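# Insert the steel peg fully into the block's hole

## Task

Get the steel peg pushed completely down into the hole in the block, without ever letting the block shift more than 1.5 cm from its starting spot; a larger shift at any moment zeroes the attempt.

## Robot and tools

Robot: two six-joint arms, left_arm and right_arm, each ending in a two-finger parallel gripper with a wrist camera. Their root links sit at about (+0.048, +0.232, +0.002) m for left_arm and (+0.027, -0.320, +0.001) m for right_arm in the scene frame, each turned only slightly about z. The scene frame has its origin at table-top height halfway between the nominal bases, +z up, +x out across the table, and left_arm on the +y side (arm names do not match image sides).

Frames: every hand position, orientation, Hand target and offset of an arm is expressed in that arm's own base frame. The table and the fixed cameras (cam_high, cam_low) use the scene frame. Rotations in an offset spin the gripper about its Hand target's position. On the gripper, the fingers point along its +z and close along its y; end_effector_position is the point between the pads, roughly 1 cm short of the fingertips.

The row format, used by both motion tools: 14 numbers, each in [-1, 1]. The first seven belong to left_arm: dx, dy, dz, rx, ry, rz, opening; the next seven are the same for right_arm. Both arms are always present. dx..rz are offsets, not poses: they are measured from that arm's Hand target as it stood when the action or move began, along the arm's base axes. 1.0 equals 0.6 m of travel or 180 degrees of turn; rx, ry, rz form a single rotation vector. Sending six zeros re-requests the current Hand target. The opening is absolute: +1 fully open (0.094 m), -1 shut. A 0 there is a real command, so to keep a gripper as it is, resend its current value.

execute_actions(actions, cameras): actions is a list of actions; each action is a list of up to 15 rows, one per 1/30 s step, and a short action repeats its final row to fill 15 steps (0.5 s per action). Each row in an action counts from the action's starting Hand target, not from the row before, and each new action starts from the updated target, so repeating an offset keeps moving. An empty list returns state plus images from every camera. cameras: list of names, ["all"], or [] for none; a wrong name voids the call.

move(target, speed, blend, opening_speed, grip_force, blocking, cameras): drives grippers in straight lines. target is one 14-number row or a list of up to 15 rows; every row is an offset from the same starting Hand targets. speed is top speed in m/s (0.002 to 2.9, default 0.25; turning up to twice that in rad/s), one value or one per target. blend in metres rounds corners between listed targets (0 stops at each). opening_speed is fingers' rate on the -1..+1 scale per second, at least 0.2. grip_force is a per-pad limit in newtons, 10 to 50, one value or one per arm; it persists, and lower values close slowly. blocking=false returns early while the move continues. A move lasts at most 10 s and does not avoid obstacles. The added "move:" line reports the ending (done, off_target, moving, held, fault) and limits such as paced or held.

wait(seconds 0 to 10), stop() brakes a running move, zoom_image(camera, region [x0,y0,x1,y1] pixels, at most 504 by 504, on the newest image of that camera), read_manual(section) gives licence text only, finished_scene(scene = current scene number) ends the scene irreversibly; make no further call in that reply.

Results: end_effector_position (m) and end_effector_quat_wxyz per arm, Hand target (the commanded pose after clipping, base for the next offsets), Tool commands, grip_measured (opening on the command scale; reads a bit wide when empty and a few thousandths narrower than a squeezed hard part), grip_effort_nm (gripper motor effort, negative closing; not pad force), Joint positions (last entry the opening in metres), Joint velocities (may say within noise), joint torques (include gravity, noisy, joints 1 to 3 wrap at ±28 N m), and MOTOR HOT or OVER-TEMPERATURE FAULT warnings. Orientation commands are limited to 40 degrees from the measured one each step. Friction can leave the hand resting a few cm off target with no contact; if so, send the remaining distance as a new offset.

Cameras: cam_high, cam_low, cam_left_wrist, cam_right_wrist, each 896x504; calibrations are approximate (fixed ones may be off by a couple of degrees and about a centimetre).

Avoid: moving the block, fast contacts, pressing hard past a contact (to release a push, command back beyond the gripper), arms or grippers touching each other, opening while the peg still moves, anything leaving or dropping off the table, strain on the wrist camera cables, paths passing near an arm's own base, and long stretched or loaded holds that heat motors (a fault folds the arm and disables it). Slow, smooth motion earns more; elapsed time, including thinking, counts.

Each tool is called after ">>>" as a command line: name --argument value for each argument, lists and objects as JSON in quotes; but a table of rows of numbers goes row by row, as --pt "numbers of a row", without its own name.

## Session

>>> execute_actions --actions '[]'

Scene clock: 0.00 s.
left_arm: end_effector_position=(+0.3987, +0.0280, +0.0894) grip_measured=+1.000 grip_effort_nm=n/a end_effector_quat_wxyz=(+0.561, -0.053, +0.823, +0.067) | right_arm: end_effector_position=(+0.4040, +0.0269, +0.1030) grip_measured=+1.000 grip_effort_nm=n/a end_effector_quat_wxyz=(+0.590, -0.049, +0.802, +0.080)
Joint positions: left_arm=[-0.016 1.56 0.39 0.793 -0.185 -0.018 0.094] | right_arm=[-0.033 1.58 0.383 0.894 -0.218 0.006 0.094]
Joint velocities: within noise
Joint torques (N m): no reading
Heat: left arm: 28 °C; right arm: 38 °C.
Hand target: left_arm +0.4025, +0.0284, +0.0994; +0.572, -0.057, +0.815, +0.066 | right_arm +0.4090, +0.0273, +0.1182; +0.608, -0.054, +0.788, +0.078
Tool commands: left_gripper/opening=+1.0 right_gripper/opening=+1.0
camera_calibration:
cam_left_wrist: T_world_to_cam=[[0.0953513, -0.981331, -0.167026, 0.00616615], [-0.724742, 0.0465854, -0.687444, 0.388542], [0.682391, 0.186599, -0.706769, -0.0915405], [0, 0, 0, 1]] pos_world=[0.343471, 0.00503203, 0.203433]
cam_right_wrist: T_world_to_cam=[[0.128791, -0.965248, -0.227398, 0.000369885], [-0.676769, 0.0820562, -0.731608, 0.388654], [0.724842, 0.24812, -0.642682, -0.114475], [0, 0, 0, 1]] pos_world=[0.345958, -0.00313082, 0.210856]

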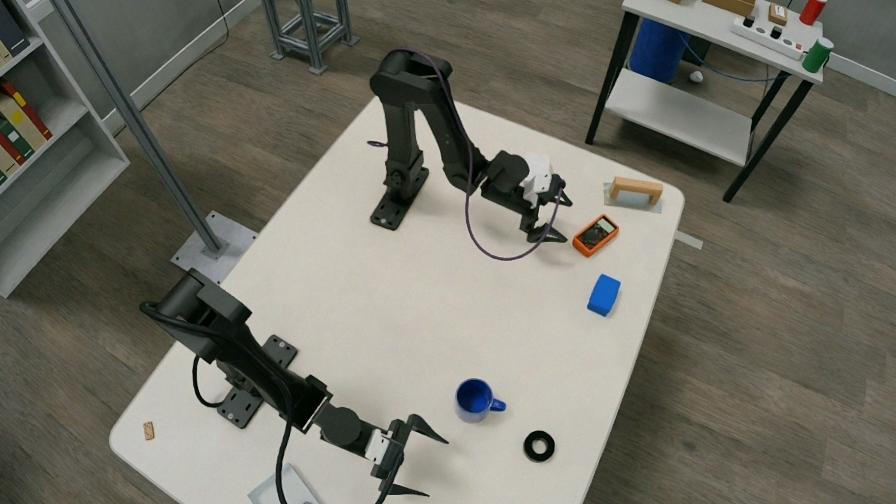

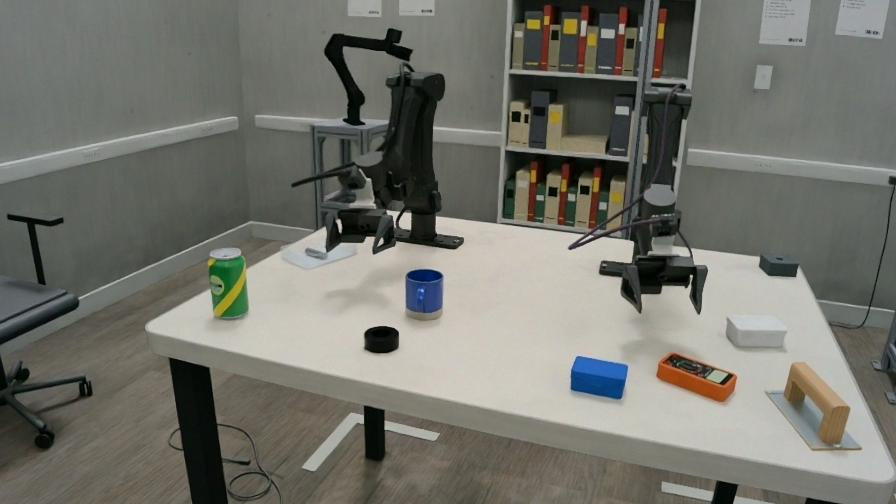

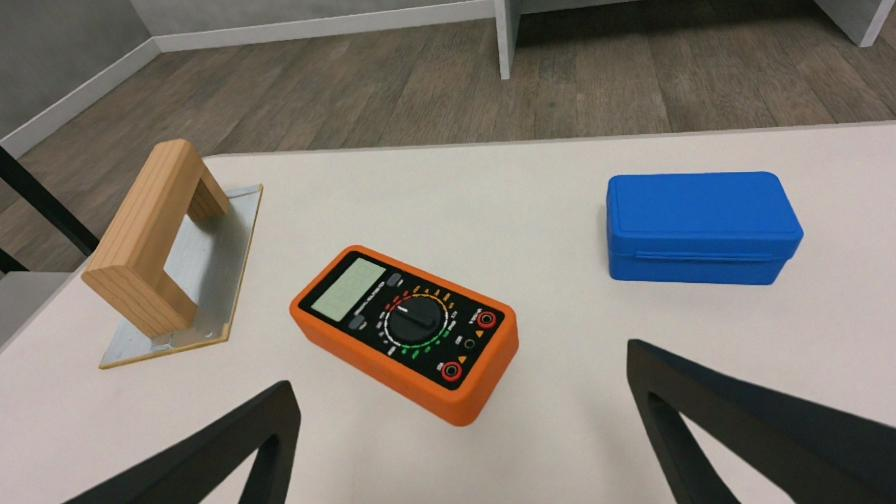

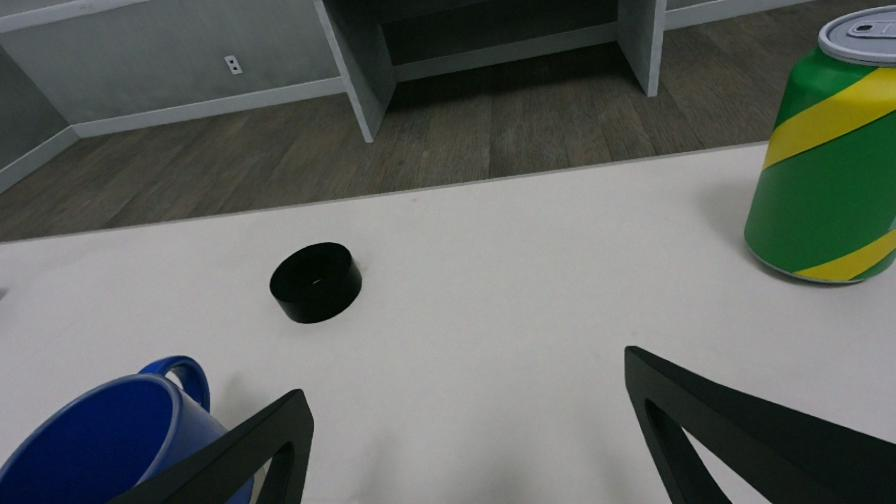

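>>> zoom_image --camera "cam_low" --region '[260, 230, 380, 290]'

>>> zoom_image --camera "cam_low" --region '[740, 240, 820, 290]'

>>> zoom_image --camera "cam_high" --region '[220, 430, 360, 504]'

Scaled by 4.200 from the camera's 896x504 image, which has a finer 1280x720 frame.

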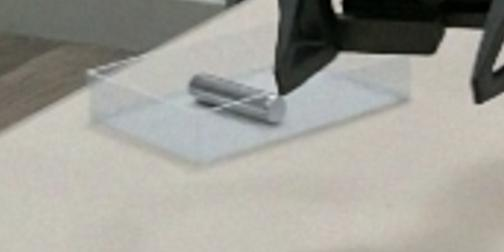

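Scaled by 6.300 from the camera's 896x504 image, which has a finer 1280x720 frame.

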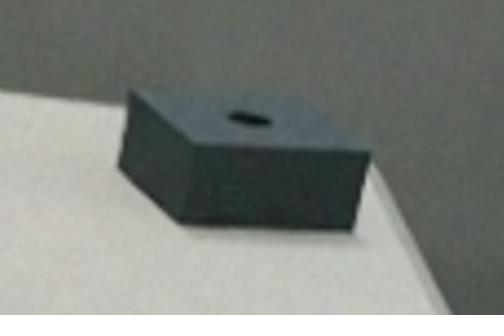

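Scaled by 3.600 from the camera's 896x504 image, which has a finer 1280x720 frame.

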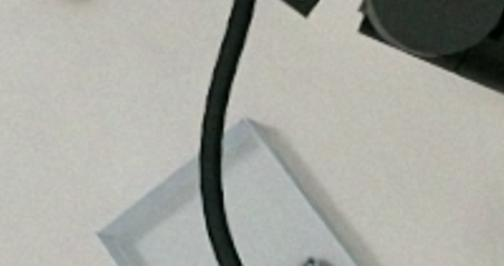

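>>> move --target '[-0.2042,-0.214,0.0843,0.0225,0.3943,-0.1342,0.0,-0.31,-0.3188,0.053,0.3636,0.3312,-0.5426,-0.234]' --speed 0.5 --cameras '["cam_right_wrist"]'

Scene clock: 116.20 s.
left_arm: end_effector_position=(+0.2749, -0.0948, +0.1431) grip_measured=+0.002 grip_effort_nm=-0.12 end_effector_quat_wxyz=(-0.008, +0.165, +0.986, +0.008) | right_arm: end_effector_position=(+0.2216, -0.1612, +0.1434) grip_measured=-0.232 grip_effort_nm=-0.09 end_effector_quat_wxyz=(-0.003, +0.814, +0.581, +0.003)
Joint positions: left_arm=[-0.344 1.661 1.468 -1.397 -0.014 -0.012 0.047] | right_arm=[-0.637 1.583 1.387 -1.379 -0.006 1.264 0.036]
Joint torques (N m): left_arm=[-0.31 -6.72 8.8 0.35 0.11 0.05] | right_arm=[-0.39 -4.89 7.5 0.1 0.05 0.15]
Heat: left arm: 31 °C; right arm: 38 °C.
Hand target: left_arm +0.2800, -0.1000, +0.1500; -0.001, +0.171, +0.985, +0.000 | right_arm +0.2230, -0.1640, +0.1500; +0.000, +0.819, +0.574, +0.000
Off the commanded pose: left_arm 0.010 m, 1 deg | right_arm 0.007 m, 1 deg.
move: done
camera_calibration:
cam_right_wrist: T_world_to_cam=[[-0.880359, 0.474281, -0.0049539, 0.2753], [0.430092, 0.802652, 0.413244, 0.0170296], [0.19997, 0.361673, -0.910607, 0.263426], [0, 0, 0, 1]] pos_world=[0.182361, -0.239512, 0.234204]
Images, in order (width x height): cam_right_wrist 896x504.

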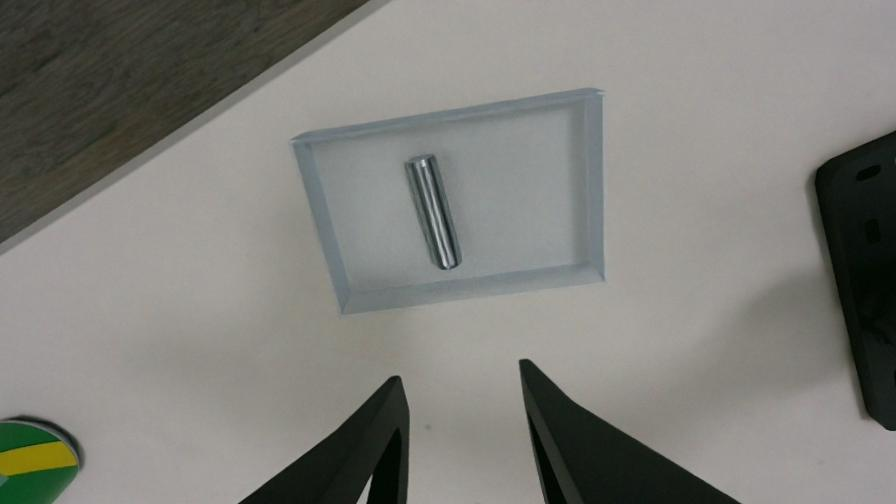

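>>> move --target '[0,0,0,0,0,0,0.0,0.013,-0.0167,-0.1333,0.1053,-0.0342,0.0216,-0.234]' --speed 0.2 --cameras '["cam_right_wrist"]'

Scene clock: 133.73 s.
left_arm: end_effector_position=(+0.2749, -0.0948, +0.1431) grip_measured=+0.002 grip_effort_nm=-0.12 end_effector_quat_wxyz=(-0.008, +0.165, +0.986, +0.008) | right_arm: end_effector_position=(+0.2272, -0.1725, +0.0706) grip_measured=-0.232 grip_effort_nm=-0.10 end_effector_quat_wxyz=(-0.108, +0.787, +0.593, +0.132)
Joint positions: left_arm=[-0.344 1.661 1.468 -1.397 -0.014 -0.012 0.047] | right_arm=[-0.83 1.819 1.317 -1.266 -0.283 0.991 0.036]
Joint torques (N m): left_arm=[-0.35 -6.78 8.88 0.36 0.13 0.03] | right_arm=[-0.38 -6.83 4.59 0.13 -0.23 -0.02]
Heat: left arm: 32 °C; right arm: 38 °C.
Hand target: left_arm +0.2800, -0.1000, +0.1500; -0.001, +0.171, +0.985, +0.000 | right_arm +0.2308, -0.1740, +0.0700; -0.104, +0.786, +0.593, +0.139
Off the commanded pose: left_arm 0.010 m, 1 deg | right_arm 0.004 m, 1 deg.
move: done
camera_calibration:
cam_right_wrist: T_world_to_cam=[[-0.905857, 0.419123, 0.0613031, 0.276771], [0.343903, 0.643222, 0.684103, 0.0267512], [0.247292, 0.640782, -0.726805, 0.224516], [0, 0, 0, 1]] pos_world=[0.185994, -0.277074, 0.127912]
Images, in order (width x height): cam_right_wrist 896x504.

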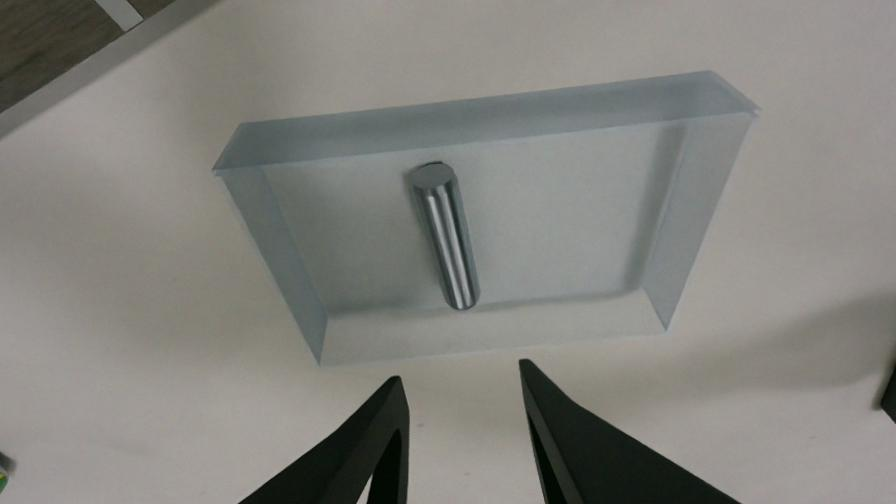

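>>> move --target '[0,0,0,0,0,0,0.0,0.0027,0.0093,-0.1085,0,0,0,-0.234]' --speed 0.1 --cameras '["cam_right_wrist"]'

Scene clock: 149.10 s.
left_arm: end_effector_position=(+0.2749, -0.0948, +0.1431) grip_measured=+0.002 grip_effort_nm=-0.12 end_effector_quat_wxyz=(-0.008, +0.165, +0.986, +0.008) | right_arm: end_effector_position=(+0.2268, -0.1707, +0.0065) grip_measured=-0.232 grip_effort_nm=-0.10 end_effector_quat_wxyz=(-0.105, +0.786, +0.594, +0.134)
Joint positions: left_arm=[-0.344 1.661 1.468 -1.397 -0.014 -0.012 0.047] | right_arm=[-0.829 1.899 1.148 -1.009 -0.286 0.991 0.036]
Joint torques (N m): left_arm=[-0.42 -6.74 8.83 0.35 0.11 0.06] | right_arm=[0.55 -6.9 4.18 0.16 -0.25 0.12]
Heat: left arm: 32 °C; right arm: 38 °C.
Hand target: left_arm +0.2800, -0.1000, +0.1500; -0.001, +0.171, +0.985, +0.000 | right_arm +0.2324, -0.1684, +0.0049; -0.104, +0.786, +0.593, +0.139
Off the commanded pose: left_arm 0.010 m, 1 deg | right_arm 0.006 m, 1 deg.
move: done
camera_calibration:
cam_right_wrist: T_world_to_cam=[[-0.906674, 0.418484, 0.0530463, 0.279743], [0.338205, 0.645999, 0.684326, 0.0713003], [0.252112, 0.638401, -0.727244, 0.175367], [0, 0, 0, 1]] pos_world=[0.185309, -0.275082, 0.0639027]
Images, in order (width x height): cam_right_wrist 896x504.

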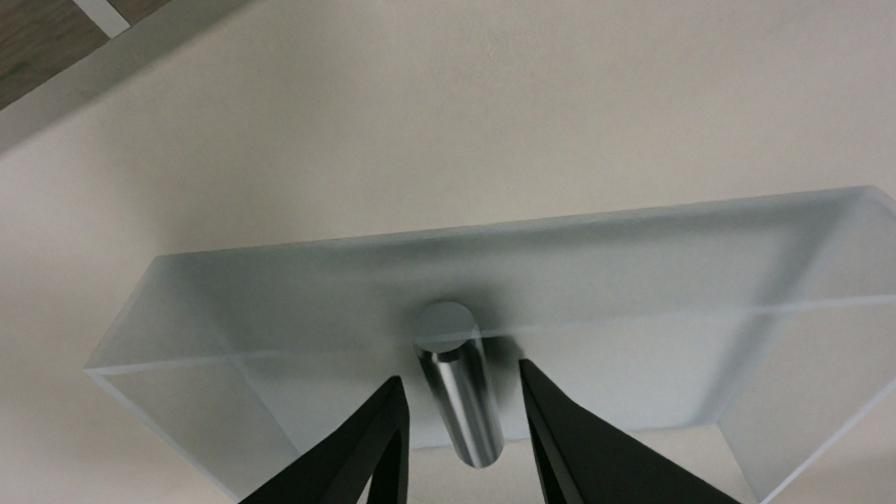

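>>> move --pt "0 0 0 0 0 0 0.0 0.0028 0.0096 0 0 0 0 -0.234" --pt "0 0 0 0 0 0 0.0 0.0028 0.0096 0 0 0 0 -0.9" --speed 0.1 --opening_speed 0.8 --cameras '["cam_right_wrist"]'

Scene clock: 164.37 s.
left_arm: end_effector_position=(+0.2749, -0.0948, +0.1431) grip_measured=+0.002 grip_effort_nm=-0.12 end_effector_quat_wxyz=(-0.008, +0.165, +0.986, +0.008) | right_arm: end_effector_position=(+0.2307, -0.1652, +0.0053) grip_measured=-0.648 grip_effort_nm=-1.04 end_effector_quat_wxyz=(-0.107, +0.786, +0.593, +0.137)
Joint positions: left_arm=[-0.344 1.661 1.468 -1.397 -0.014 -0.012 0.047] | right_arm=[-0.812 1.899 1.14 -1 -0.296 1.009 0.017]
Joint torques (N m): left_arm=[-0.31 -6.76 8.91 0.37 0.1 0.06] | right_arm=[0.61 -7.8 3.63 0.15 -0.15 0.13]
Heat: left arm: 32 °C; right arm: 38 °C.
Hand target: left_arm +0.2800, -0.1000, +0.1500; -0.001, +0.171, +0.985, +0.000 | right_arm +0.2341, -0.1626, +0.0049; -0.104, +0.786, +0.593, +0.139
Off the commanded pose: left_arm 0.010 m, 1 deg | right_arm 0.004 m, 0 deg.
move: done
camera_calibration:
cam_right_wrist: T_world_to_cam=[[-0.9058, 0.420274, 0.0538124, 0.281166], [0.337915, 0.639927, 0.69015, 0.0662869], [0.255616, 0.643322, -0.721662, 0.170022], [0, 0, 0, 1]] pos_world=[0.188821, -0.269965, 0.0618203]
Images, in order (width x height): cam_right_wrist 896x504.

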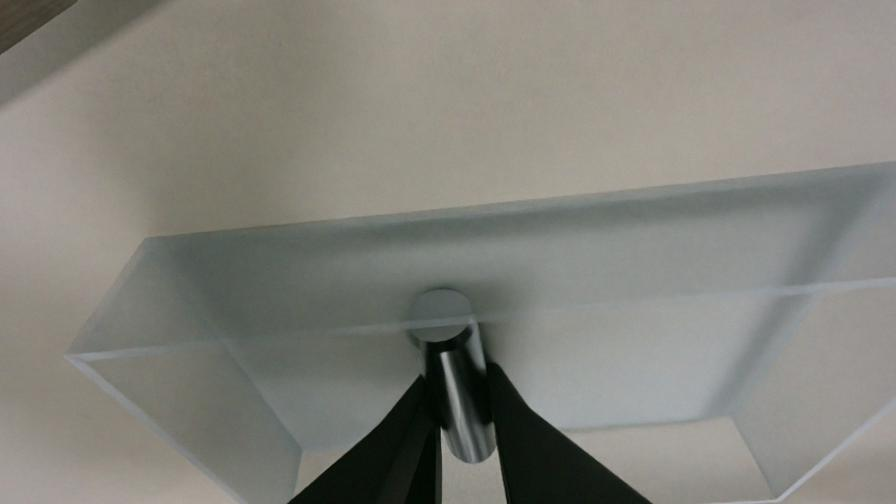

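>>> move --pt "0 0 0 0 0 0 0.0 0 0 0.2417 0 0 0 -0.9" --pt "0 0 0 0 0 0 0.0 0.1932 0.4877 0.3585 -0.2048 -0.2558 0.4739 -0.9" --pt "0 0 0 0 0 0 0.0 -0.1185 0.8293 0.15 -0.2439 -0.6354 0.6779 -0.9" --speed '[0.25,0.5,0.5]' --blend '[0.03,0.03,0]' --cameras '["cam_low","cam_right_wrist"]'

Scene clock: 214.47 s.
left_arm: end_effector_position=(+0.2749, -0.0948, +0.1431) grip_measured=+0.002 grip_effort_nm=-0.12 end_effector_quat_wxyz=(-0.008, +0.165, +0.986, +0.008) | right_arm: end_effector_position=(+0.1574, +0.3272, +0.0752) grip_measured=-0.649 grip_effort_nm=-1.04 end_effector_quat_wxyz=(+0.454, -0.443, +0.717, +0.287)
Joint positions: left_arm=[-0.344 1.661 1.468 -1.397 -0.014 -0.012 0.047] | right_arm=[1.121 1.42 0.274 0.71 0.003 0.012 0.017]
Joint torques (N m): left_arm=[-0.36 -6.68 8.9 0.36 0.1 0.05] | right_arm=[-0.29 -3.3 4.49 2.91 -0.06 -0.07]
Heat: left arm: 33 °C; right arm: 37 °C.
Hand target: left_arm +0.2800, -0.1000, +0.1500; -0.001, +0.171, +0.985, +0.000 | right_arm +0.1630, +0.3349, +0.0949; +0.487, -0.434, +0.694, +0.304
Off the commanded pose: left_arm 0.010 m, 1 deg | right_arm 0.022 m, 5 deg.
move: off_target (right_arm)
camera_calibration:
cam_right_wrist: T_world_to_cam=[[0.856278, -0.49078, -0.161006, 0.0408973], [-0.46799, -0.605271, -0.643919, 0.362318], [0.21857, 0.626723, -0.747961, -0.0644542], [0, 0, 0, 1]] pos_world=[0.14863, 0.279767, 0.191679]
Images, in order (width x height): cam_low 896x504, cam_right_wrist 896x504.

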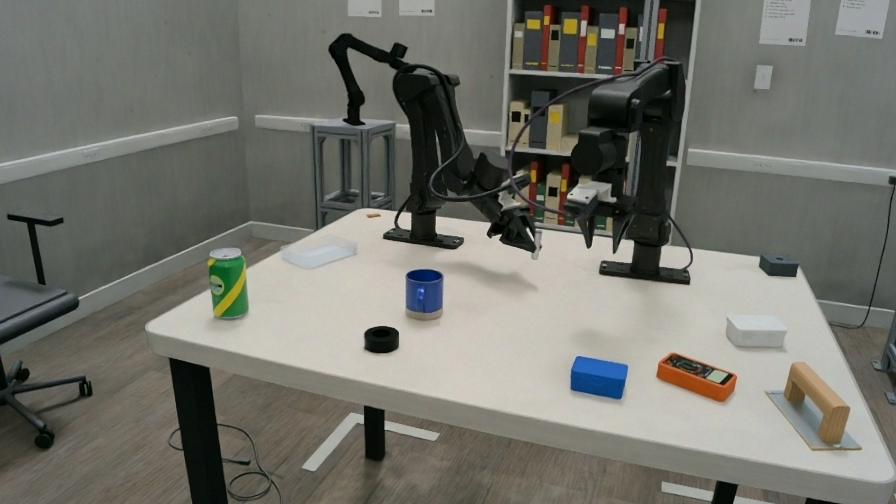

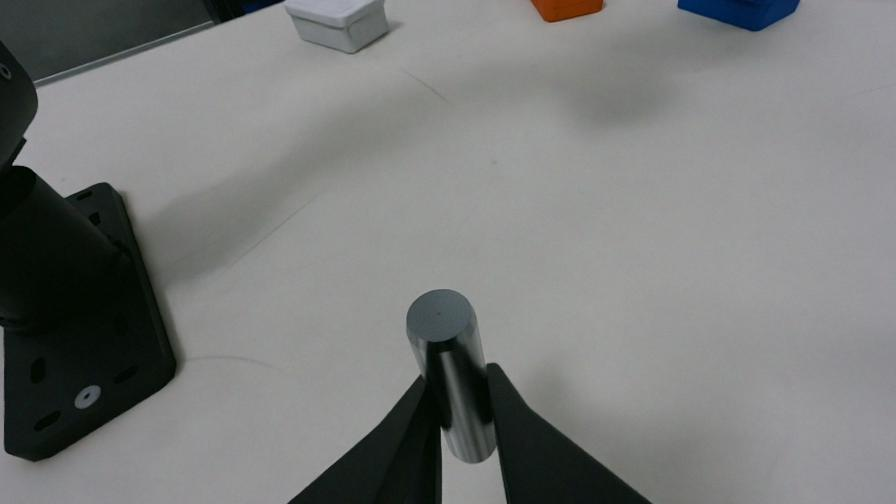

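>>> move --target '[-0.2457,-0.226,0.05,0,0,-0.2272,0.1,0,0,0,0.0315,-0.0153,0,-0.9]' --speed 0.3 --cameras '["cam_low","cam_left_wrist"]'

>>> zoom_image --camera "cam_low" --region '[500, 220, 580, 270]'

Scene clock: 238.50 s.
left_arm: end_effector_position=(+0.1418, -0.2209, +0.1721) grip_measured=+0.098 grip_effort_nm=0.09 end_effector_quat_wxyz=(-0.007, +0.494, +0.869, +0.030) | right_arm: end_effector_position=(+0.1535, +0.3223, +0.0621) grip_measured=-0.649 grip_effort_nm=-1.04 end_effector_quat_wxyz=(+0.477, -0.441, +0.698, +0.301)
Joint positions: left_arm=[-1.034 1.586 1.504 -1.531 -0.044 -0.001 0.052] | right_arm=[1.121 1.566 0.183 1.011 -0.005 -0.004 0.017]
Joint torques (N m): left_arm=[-2.04 -6.98 8.03 0.49 0.41 -0.06] | right_arm=[-0.34 -3.74 4.82 3.26 0 -0.01]
Heat: left arm: 33 °C; right arm: 39 °C.
Hand target: left_arm +0.1326, -0.2356, +0.1800; -0.001, +0.505, +0.863, +0.000 | right_arm +0.1630, +0.3349, +0.0949; +0.524, -0.417, +0.667, +0.328
Off the commanded pose: left_arm 0.019 m, 4 deg | right_arm 0.036 m, 8 deg.
move: off_target (left_arm, right_arm)
camera_calibration:
cam_left_wrist: T_world_to_cam=[[-0.91942, -0.392799, -0.0193644, 0.0488101], [-0.358664, 0.817286, 0.451004, 0.193189], [-0.161328, 0.421607, -0.892312, 0.392205], [0, 0, 0, 1]] pos_world=[0.17744, -0.304074, 0.263786]
Images, in order (width x height): cam_low 896x504, cam_left_wrist 896x504.

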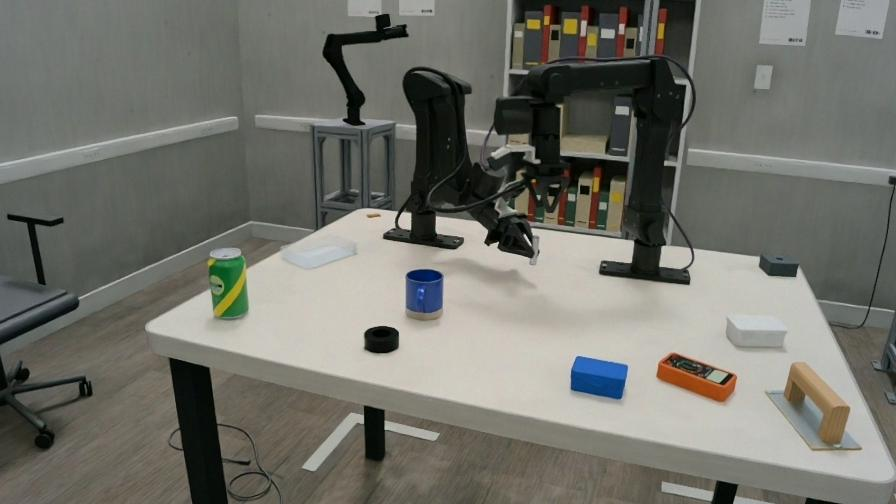

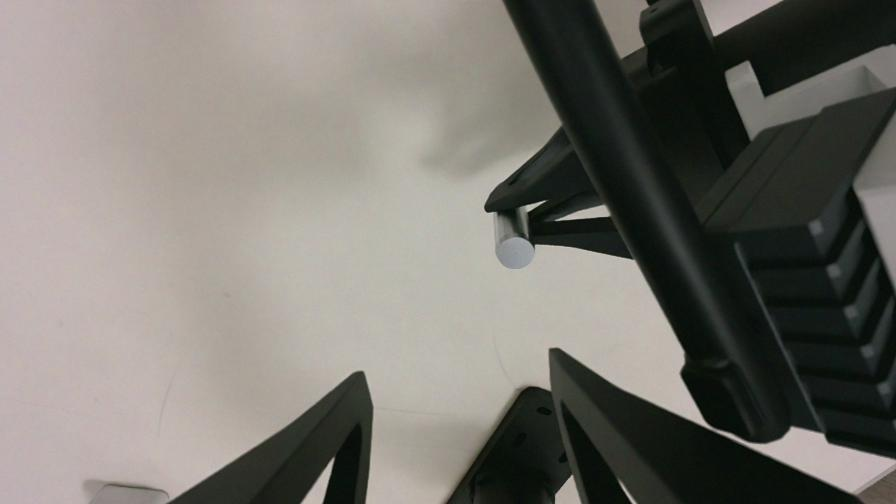

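Scaled by 6.300 from the camera's 896x504 image, which has a finer 1280x720 frame.

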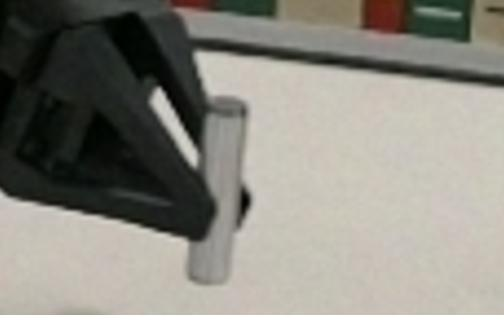

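>>> move --target '[0,0,0,0,0,0,0.1,0,0,-0.037,0.010,-0.0049,0,-0.9]' --speed 0.1 --cameras '["cam_low"]'

>>> zoom_image --camera "cam_low" --region '[500, 220, 580, 270]'

Scene clock: 245.80 s.
left_arm: end_effector_position=(+0.1312, -0.2273, +0.1716) grip_measured=+0.098 grip_effort_nm=0.09 end_effector_quat_wxyz=(-0.015, +0.505, +0.863, +0.017) | right_arm: end_effector_position=(+0.1568, +0.3291, +0.0493) grip_measured=-0.649 grip_effort_nm=-1.04 end_effector_quat_wxyz=(+0.499, -0.429, +0.683, +0.317)
Joint positions: left_arm=[-1.06 1.587 1.504 -1.531 -0.014 -0.001 0.052] | right_arm=[1.121 1.827 0.169 1.351 -0.005 0.004 0.017]
Joint torques (N m): left_arm=[-0.35 -6.94 8.1 0.47 0.12 -0.05] | right_arm=[-0.34 -4.25 2.58 3.15 -0.03 0.01]
Heat: left arm: 32 °C; right arm: 41 °C.
Hand target: left_arm +0.1326, -0.2356, +0.1800; -0.001, +0.505, +0.863, +0.000 | right_arm +0.1630, +0.3349, +0.0727; +0.536, -0.411, +0.657, +0.335
Off the commanded pose: left_arm 0.012 m, 3 deg | right_arm 0.025 m, 6 deg.
move: off_target (left_arm, right_arm)
Images, in order (width x height): cam_low 896x504.

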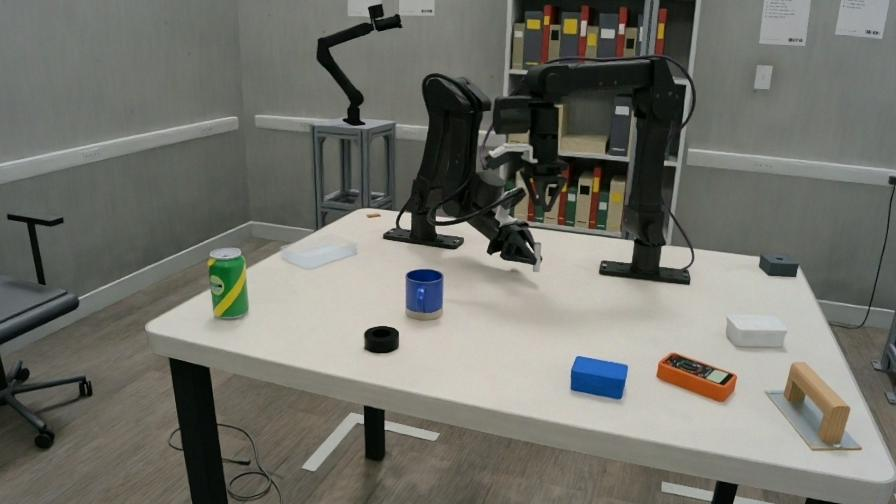

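Scaled by 6.300 from the camera's 896x504 image, which has a finer 1280x720 frame.

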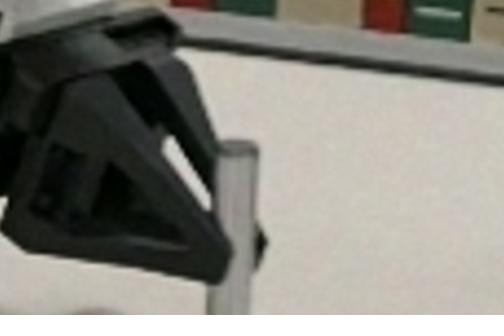

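>>> move --target '[0,0,0,0,0,0,0.1,0,0,-0.02,-0.0125,0.0061,0,-0.9]' --speed 0.1

Scene clock: 250.87 s.
left_arm: end_effector_position=(+0.1312, -0.2273, +0.1716) grip_measured=+0.098 grip_effort_nm=0.09 end_effector_quat_wxyz=(-0.015, +0.505, +0.863, +0.017) | right_arm: end_effector_position=(+0.1561, +0.3276, +0.0419) grip_measured=-0.649 grip_effort_nm=-1.04 end_effector_quat_wxyz=(+0.492, -0.432, +0.689, +0.312)
Joint positions: left_arm=[-1.06 1.587 1.504 -1.531 -0.014 -0.001 0.052] | right_arm=[1.121 1.848 0.169 1.351 -0.005 0.004 0.017]
Joint torques (N m): left_arm=[-0.32 -6.86 8.1 0.49 0.11 -0.04] | right_arm=[-0.31 -4.37 3.21 2.79 -0.01 0.01]
Heat: left arm: 32 °C; right arm: 41 °C.
Hand target: left_arm +0.1326, -0.2356, +0.1800; -0.001, +0.505, +0.863, +0.000 | right_arm +0.1630, +0.3349, +0.0607; +0.521, -0.418, +0.669, +0.326
Off the commanded pose: left_arm 0.012 m, 3 deg | right_arm 0.021 m, 5 deg.
move: off_target (left_arm, right_arm)

>>> move --target '[0,0,0,0,0,0,0.1,0,0,-0.0167,0,0,0,-0.9]' --speed 0.05

Scene clock: 254.40 s.
left_arm: end_effector_position=(+0.1312, -0.2273, +0.1716) grip_measured=+0.098 grip_effort_nm=0.09 end_effector_quat_wxyz=(-0.015, +0.505, +0.863, +0.017) | right_arm: end_effector_position=(+0.1545, +0.3243, +0.0231) grip_measured=-0.649 grip_effort_nm=-1.03 end_effector_quat_wxyz=(+0.477, -0.438, +0.699, +0.303)
Joint positions: left_arm=[-1.06 1.587 1.504 -1.531 -0.014 -0.001 0.052] | right_arm=[1.121 1.931 0.169 1.391 -0.005 0.004 0.017]
Joint torques (N m): left_arm=[-0.36 -6.87 8.06 0.47 0.11 -0.05] | right_arm=[-0.28 -4.41 2.67 3.26 0 -0.01]
Heat: left arm: 32 °C; right arm: 41 °C.
Hand target: left_arm +0.1326, -0.2356, +0.1800; -0.001, +0.505, +0.863, +0.000 | right_arm +0.1630, +0.3349, +0.0507; +0.521, -0.418, +0.669, +0.326
Off the commanded pose: left_arm 0.012 m, 3 deg | right_arm 0.031 m, 7 deg.
move: off_target (left_arm, right_arm)

>>> execute_actions --actions '[]' --cameras '["cam_low","cam_left_wrist"]'

>>> zoom_image --camera "cam_low" --region '[500, 230, 580, 290]'

Scene clock: 258.60 s.
left_arm: end_effector_position=(+0.1312, -0.2273, +0.1716) grip_measured=+0.098 grip_effort_nm=0.09 end_effector_quat_wxyz=(-0.015, +0.505, +0.863, +0.017) | right_arm: end_effector_position=(+0.1545, +0.3243, +0.0231) grip_measured=-0.649 grip_effort_nm=-1.04 end_effector_quat_wxyz=(+0.477, -0.438, +0.699, +0.303)
Joint positions: left_arm=[-1.06 1.587 1.504 -1.531 -0.014 -0.001 0.052] | right_arm=[1.121 1.931 0.169 1.391 -0.005 0.004 0.017]
Joint velocities: within noise
Joint torques (N m): left_arm=[-0.32 -6.94 8.08 0.47 0.11 -0.06] | right_arm=[-0.35 -4.44 2.76 3.26 -0.01 0.01]
Heat: left arm: 32 °C; right arm: 43 °C.
Hand target: left_arm +0.1326, -0.2356, +0.1800; -0.001, +0.505, +0.863, +0.000 | right_arm +0.1630, +0.3349, +0.0507; +0.521, -0.418, +0.669, +0.326
Tool commands: left_gripper/opening=+0.1 right_gripper/opening=-0.9
Off the commanded pose: left_arm 0.012 m, 3 deg | right_arm 0.031 m, 7 deg.
camera_calibration:
cam_left_wrist: T_world_to_cam=[[-0.928957, -0.370018, 0.011223, 0.037724], [-0.325982, 0.832016, 0.448872, 0.194206], [-0.175428, 0.413324, -0.893526, 0.392794], [0, 0, 0, 1]] pos_world=[0.167259, -0.309975, 0.263375]
Images, in order (width x height): cam_low 896x504, cam_left_wrist 896x504.

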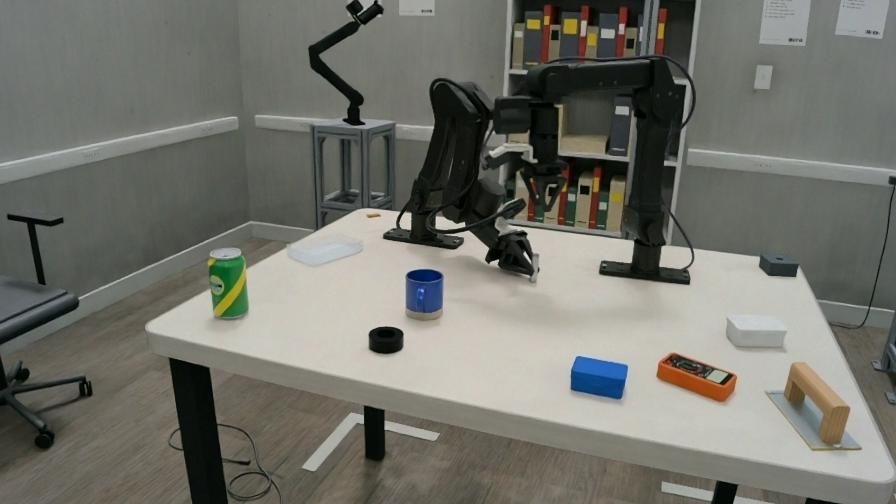

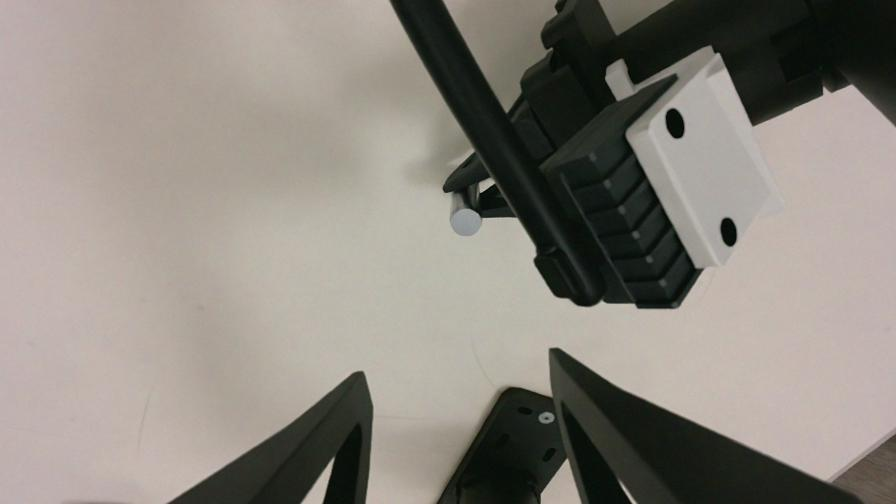

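Scaled by 6.300 from the camera's 896x504 image, which has a finer 1280x720 frame.

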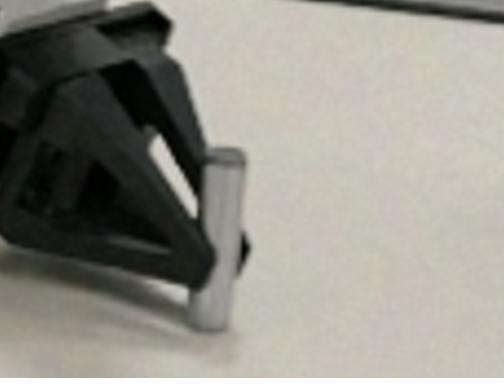

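>>> move --target '[0,0,0,0,0,0,0.1,0,0,-0.01,0.0075,-0.0037,0,-0.9]' --speed 0.04

Scene clock: 262.10 s.
left_arm: end_effector_position=(+0.1312, -0.2273, +0.1716) grip_measured=+0.098 grip_effort_nm=0.09 end_effector_quat_wxyz=(-0.015, +0.505, +0.863, +0.017) | right_arm: end_effector_position=(+0.1562, +0.3278, +0.0228) grip_measured=-0.649 grip_effort_nm=-1.04 end_effector_quat_wxyz=(+0.485, -0.435, +0.693, +0.308)
Joint positions: left_arm=[-1.06 1.587 1.504 -1.531 -0.014 -0.001 0.052] | right_arm=[1.121 1.985 0.179 1.459 -0.005 0.004 0.017]
Joint torques (N m): left_arm=[-0.28 -6.9 8.17 0.47 0.11 -0.06] | right_arm=[-0.31 -2.91 1.91 3.49 0 -0.01]
Heat: left arm: 31 °C; right arm: 44 °C.
Hand target: left_arm +0.1326, -0.2356, +0.1800; -0.001, +0.505, +0.863, +0.000 | right_arm +0.1630, +0.3349, +0.0447; +0.530, -0.414, +0.662, +0.331
Off the commanded pose: left_arm 0.012 m, 3 deg | right_arm 0.024 m, 7 deg.
joint sent to its limit (right arm) — joint 4 (wrist pitch), upper limit. The joint targets are off in position, not in orientation.
move: off_target (left_arm, right_arm)

>>> move --pt "0 0 0 0 0 0 0.1 0 0 0 0 0 0 0.8" --pt "0 0 0 0 0 0 0.1 -0.045 -0.0917 0.0367 0 0 0 0.8" --speed 0.12 --opening_speed 0.8 --cameras '["cam_low","cam_left_wrist"]'

>>> zoom_image --camera "cam_low" --region '[500, 230, 580, 290]'

Scene clock: 273.53 s.
left_arm: end_effector_position=(+0.1312, -0.2273, +0.1716) grip_measured=+0.098 grip_effort_nm=0.09 end_effector_quat_wxyz=(-0.015, +0.505, +0.863, +0.017) | right_arm: end_effector_position=(+0.1372, +0.2884, +0.0539) grip_measured=+0.798 grip_effort_nm=0.08 end_effector_quat_wxyz=(+0.501, -0.427, +0.682, +0.319)
Joint positions: left_arm=[-1.06 1.587 1.504 -1.531 -0.014 -0.001 0.052] | right_arm=[1.121 1.733 -0.01 1.445 -0.005 0.006 0.084]
Joint torques (N m): left_arm=[-0.42 -6.91 8.03 0.5 0.1 -0.06] | right_arm=[-0.25 -5.91 1.73 2.09 0.01 -0.02]
Heat: left arm: 31 °C; right arm: 46 °C.
Hand target: left_arm +0.1326, -0.2356, +0.1800; -0.001, +0.505, +0.863, +0.000 | right_arm +0.1360, +0.2799, +0.0667; +0.530, -0.414, +0.662, +0.331
Off the commanded pose: left_arm 0.012 m, 3 deg | right_arm 0.015 m, 4 deg.
joint sent to its limit (right arm) — joint 3 (elbow), lower limit, where the elbow is as bent as it goes. The joint targets are off in position and orientation.
move: off_target (left_arm, right_arm)
camera_calibration:
cam_left_wrist: T_world_to_cam=[[-0.928957, -0.370018, 0.011223, 0.037724], [-0.325982, 0.832016, 0.448872, 0.194206], [-0.175428, 0.413324, -0.893526, 0.392794], [0, 0, 0, 1]] pos_world=[0.167259, -0.309975, 0.263375]
Images, in order (width x height): cam_low 896x504, cam_left_wrist 896x504.

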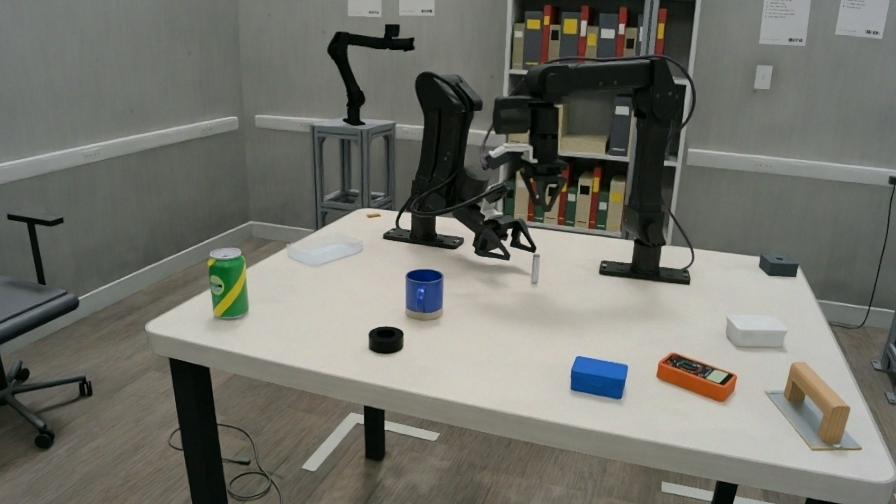

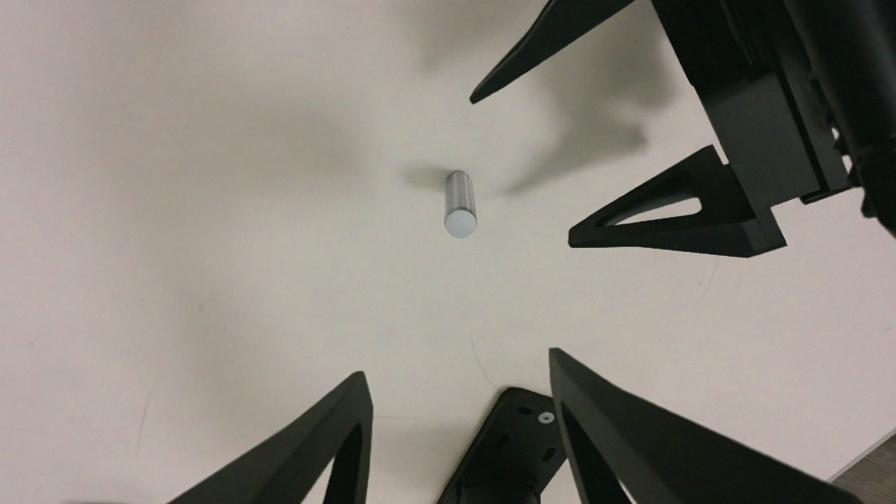

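Scaled by 6.300 from the camera's 896x504 image, which has a finer 1280x720 frame.

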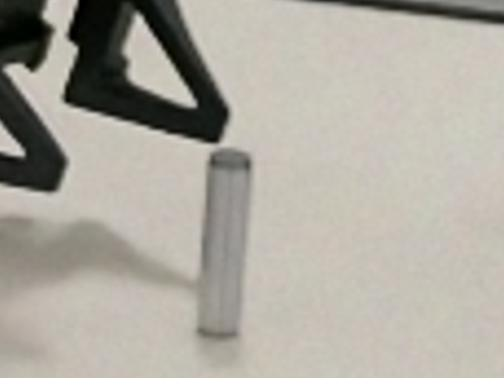

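>>> move --pt "0 0 0 0 0 0 0.1 0.2 -0.3332 0.04 0.004 -0.0045 -0.2 0.8" --pt "0 -0.0145 -0.12 0 0 0 0.1 0.24 -0.3332 0.2222 0.005 -0.0055 -0.2505 0.8" --speed '[0.25,0.2]' --blend '[0.02,0]' --cameras '["cam_left_wrist"]'

Scene clock: 304.33 s.
left_arm: end_effector_position=(+0.1351, -0.2383, +0.1116) grip_measured=+0.098 grip_effort_nm=0.09 end_effector_quat_wxyz=(-0.002, +0.503, +0.864, +0.008) | right_arm: end_effector_position=(+0.2783, +0.0780, +0.1835) grip_measured=+0.798 grip_effort_nm=0.08 end_effector_quat_wxyz=(+0.616, -0.122, +0.770, +0.108)
Joint positions: left_arm=[-1.067 1.593 1.272 -1.262 -0.012 -0.012 0.052] | right_arm=[0.176 0.538 0.235 0.081 -0.151 -0.017 0.084]
Joint torques (N m): left_arm=[-0.49 -6.28 4.97 0.69 0.11 -0.12] | right_arm=[0.65 0.83 9.58 1.79 0.1 -0.05]
Heat: left arm: 31 °C; right arm: 40 °C.
Hand target: left_arm +0.1326, -0.2443, +0.1080; -0.001, +0.505, +0.863, +0.000 | right_arm +0.2800, +0.0800, +0.2001; +0.625, -0.127, +0.763, +0.104
Off the commanded pose: left_arm 0.007 m, 1 deg | right_arm 0.017 m, 2 deg.
move: off_target (right_arm)
camera_calibration:
cam_left_wrist: T_world_to_cam=[[-0.927384, -0.374012, 0.00859439, 0.0370488], [-0.335864, 0.842474, 0.421229, 0.238552], [-0.164785, 0.387755, -0.906914, 0.338408], [0, 0, 0, 1]] pos_world=[0.170244, -0.318336, 0.206103]
Images, in order (width x height): cam_left_wrist 896x504.

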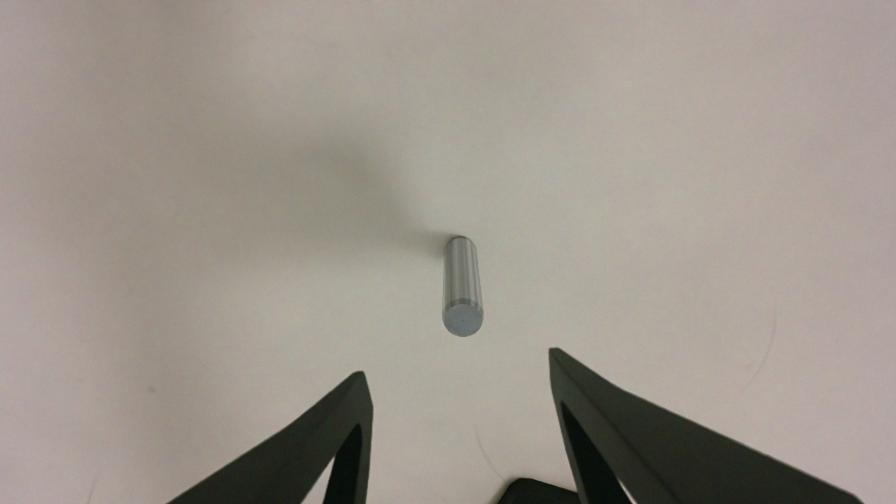

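>>> move --pt "-0.0048 0.001 -0.0867 0 0 0 0.1 0 0 0 0 0 0 0.8" --pt "-0.0048 0.001 -0.0867 0 0 0 -0.9 0 0 0 0 0 0 0.8" --speed 0.12 --opening_speed 0.8 --cameras '["cam_left_wrist","cam_low"]'

Scene clock: 339.20 s.
left_arm: end_effector_position=(+0.1325, -0.2379, +0.0592) grip_measured=-0.692 grip_effort_nm=-1.05 end_effector_quat_wxyz=(-0.003, +0.502, +0.865, +0.009) | right_arm: end_effector_position=(+0.2784, +0.0778, +0.1835) grip_measured=+0.798 grip_effort_nm=0.08 end_effector_quat_wxyz=(+0.616, -0.121, +0.771, +0.107)
Joint positions: left_arm=[-1.074 1.626 1.094 -1.054 -0.012 -0.021 0.014] | right_arm=[0.176 0.538 0.235 0.081 -0.149 -0.017 0.084]
Joint torques (N m): left_arm=[-0.51 -6.5 4.9 0.72 0.12 -0.1] | right_arm=[0.66 0.75 9.57 1.79 0.11 -0.04]
Heat: left arm: 32 °C; right arm: 41 °C.
Hand target: left_arm +0.1297, -0.2437, +0.0559; -0.001, +0.505, +0.863, +0.000 | right_arm +0.2800, +0.0800, +0.2001; +0.625, -0.127, +0.763, +0.104
Off the commanded pose: left_arm 0.007 m, 1 deg | right_arm 0.017 m, 2 deg.
move: off_target (right_arm)
camera_calibration:
cam_left_wrist: T_world_to_cam=[[-0.926798, -0.375462, 0.00862059, 0.0348608], [-0.336943, 0.841417, 0.422477, 0.259136], [-0.165877, 0.388646, -0.906333, 0.290712], [0, 0, 0, 1]] pos_world=[0.167846, -0.317937, 0.153702]
Images, in order (width x height): cam_low 896x504, cam_left_wrist 896x504.

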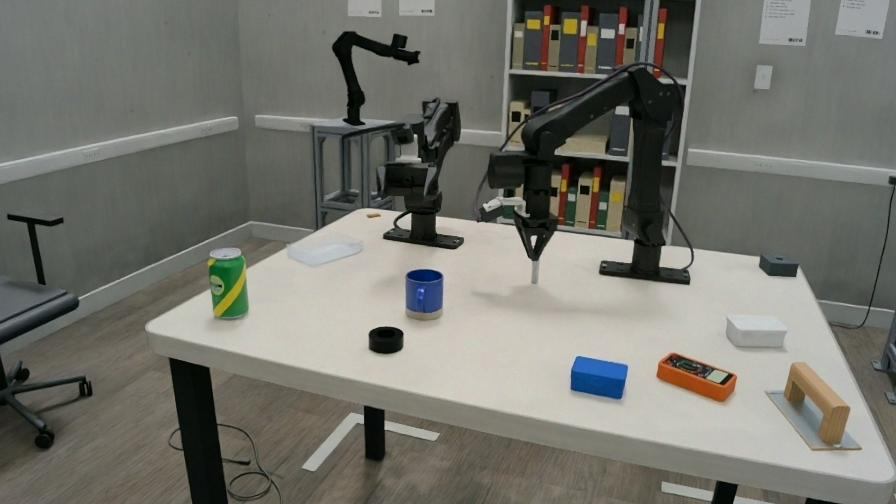

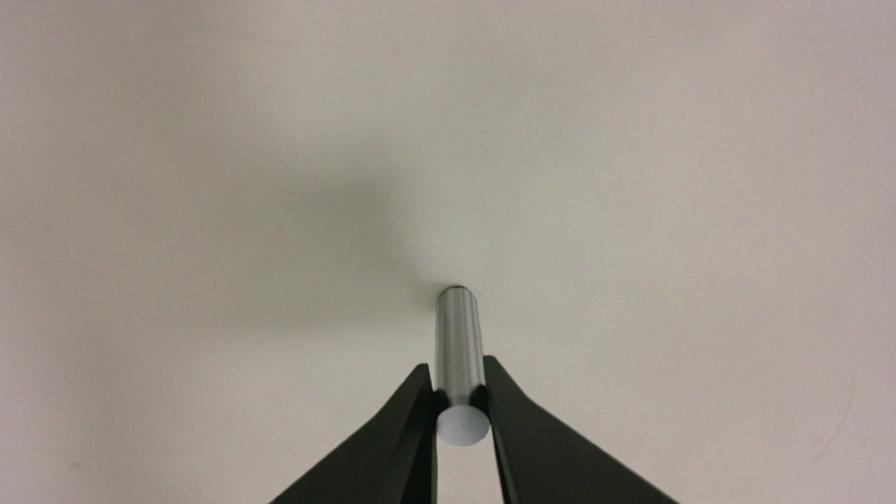

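>>> move --pt "0 0 0.1652 0 0 0 -0.9 0 0 0 0 0 0 0.8" --pt "0.2598 0.3222 0.1652 0 0 0.2811 -0.9 0 0 0 0 0 0 0.8" --pt "0.116 0.802 0.1652 0 0 0.6144 -0.9 0 0 0 0 0 0 0.8" --pt "-0.3872 0.9025 0.1652 0 0 0.9422 -0.9 0 0 0 0 0 0 0.8" --speed '[0.2,0.5,0.5,0.5]' --blend '[0.02,0.05,0.05,0]' --cameras '["cam_left_wrist"]'

Scene clock: 360.77 s.
left_arm: end_effector_position=(-0.1036, +0.2907, +0.1463) grip_measured=-0.692 grip_effort_nm=-1.05 end_effector_quat_wxyz=(+0.010, +0.816, -0.577, +0.009) | right_arm: end_effector_position=(+0.2784, +0.0778, +0.1835) grip_measured=+0.798 grip_effort_nm=0.08 end_effector_quat_wxyz=(+0.616, -0.121, +0.771, +0.107)
Joint positions: left_arm=[1.906 1.736 1.567 -1.426 -0.006 -0.004 0.014] | right_arm=[0.176 0.538 0.235 0.081 -0.149 -0.017 0.084]
Joint torques (N m): left_arm=[-0.35 -8.06 8.95 0.33 0.04 0] | right_arm=[0.61 0.83 9.54 1.79 0.11 -0.04]
Heat: left arm: 32 °C; right arm: 42 °C.
Hand target: left_arm -0.1026, +0.2978, +0.1551; +0.000, +0.814, -0.581, +0.001 | right_arm +0.2800, +0.0800, +0.2001; +0.625, -0.127, +0.763, +0.104
Off the commanded pose: left_arm 0.011 m, 1 deg | right_arm 0.017 m, 2 deg.
move: off_target (left_arm, right_arm)
camera_calibration:
cam_left_wrist: T_world_to_cam=[[0.978476, 0.205718, 0.0162863, 0.0409889], [0.178717, -0.884214, 0.431539, 0.251703], [0.103176, -0.41934, -0.901947, 0.387137], [0, 0, 0, 1]] pos_world=[-0.125034, 0.376469, 0.23989]
Images, in order (width x height): cam_left_wrist 896x504.

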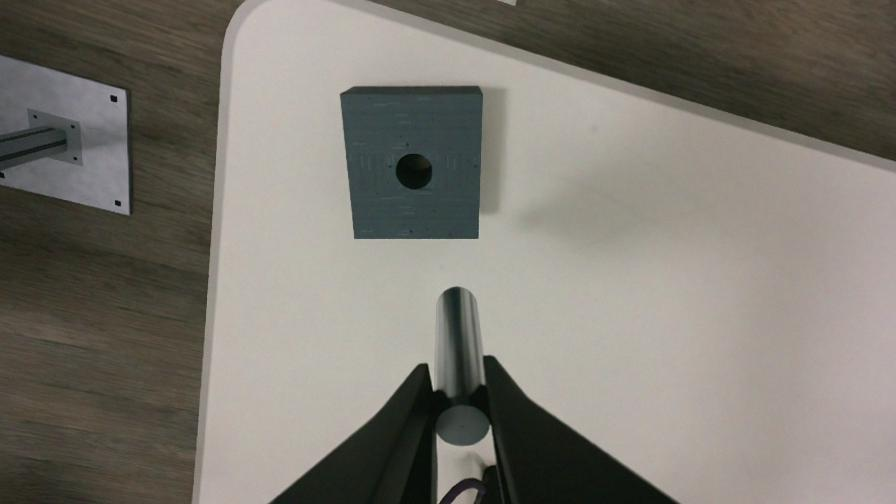

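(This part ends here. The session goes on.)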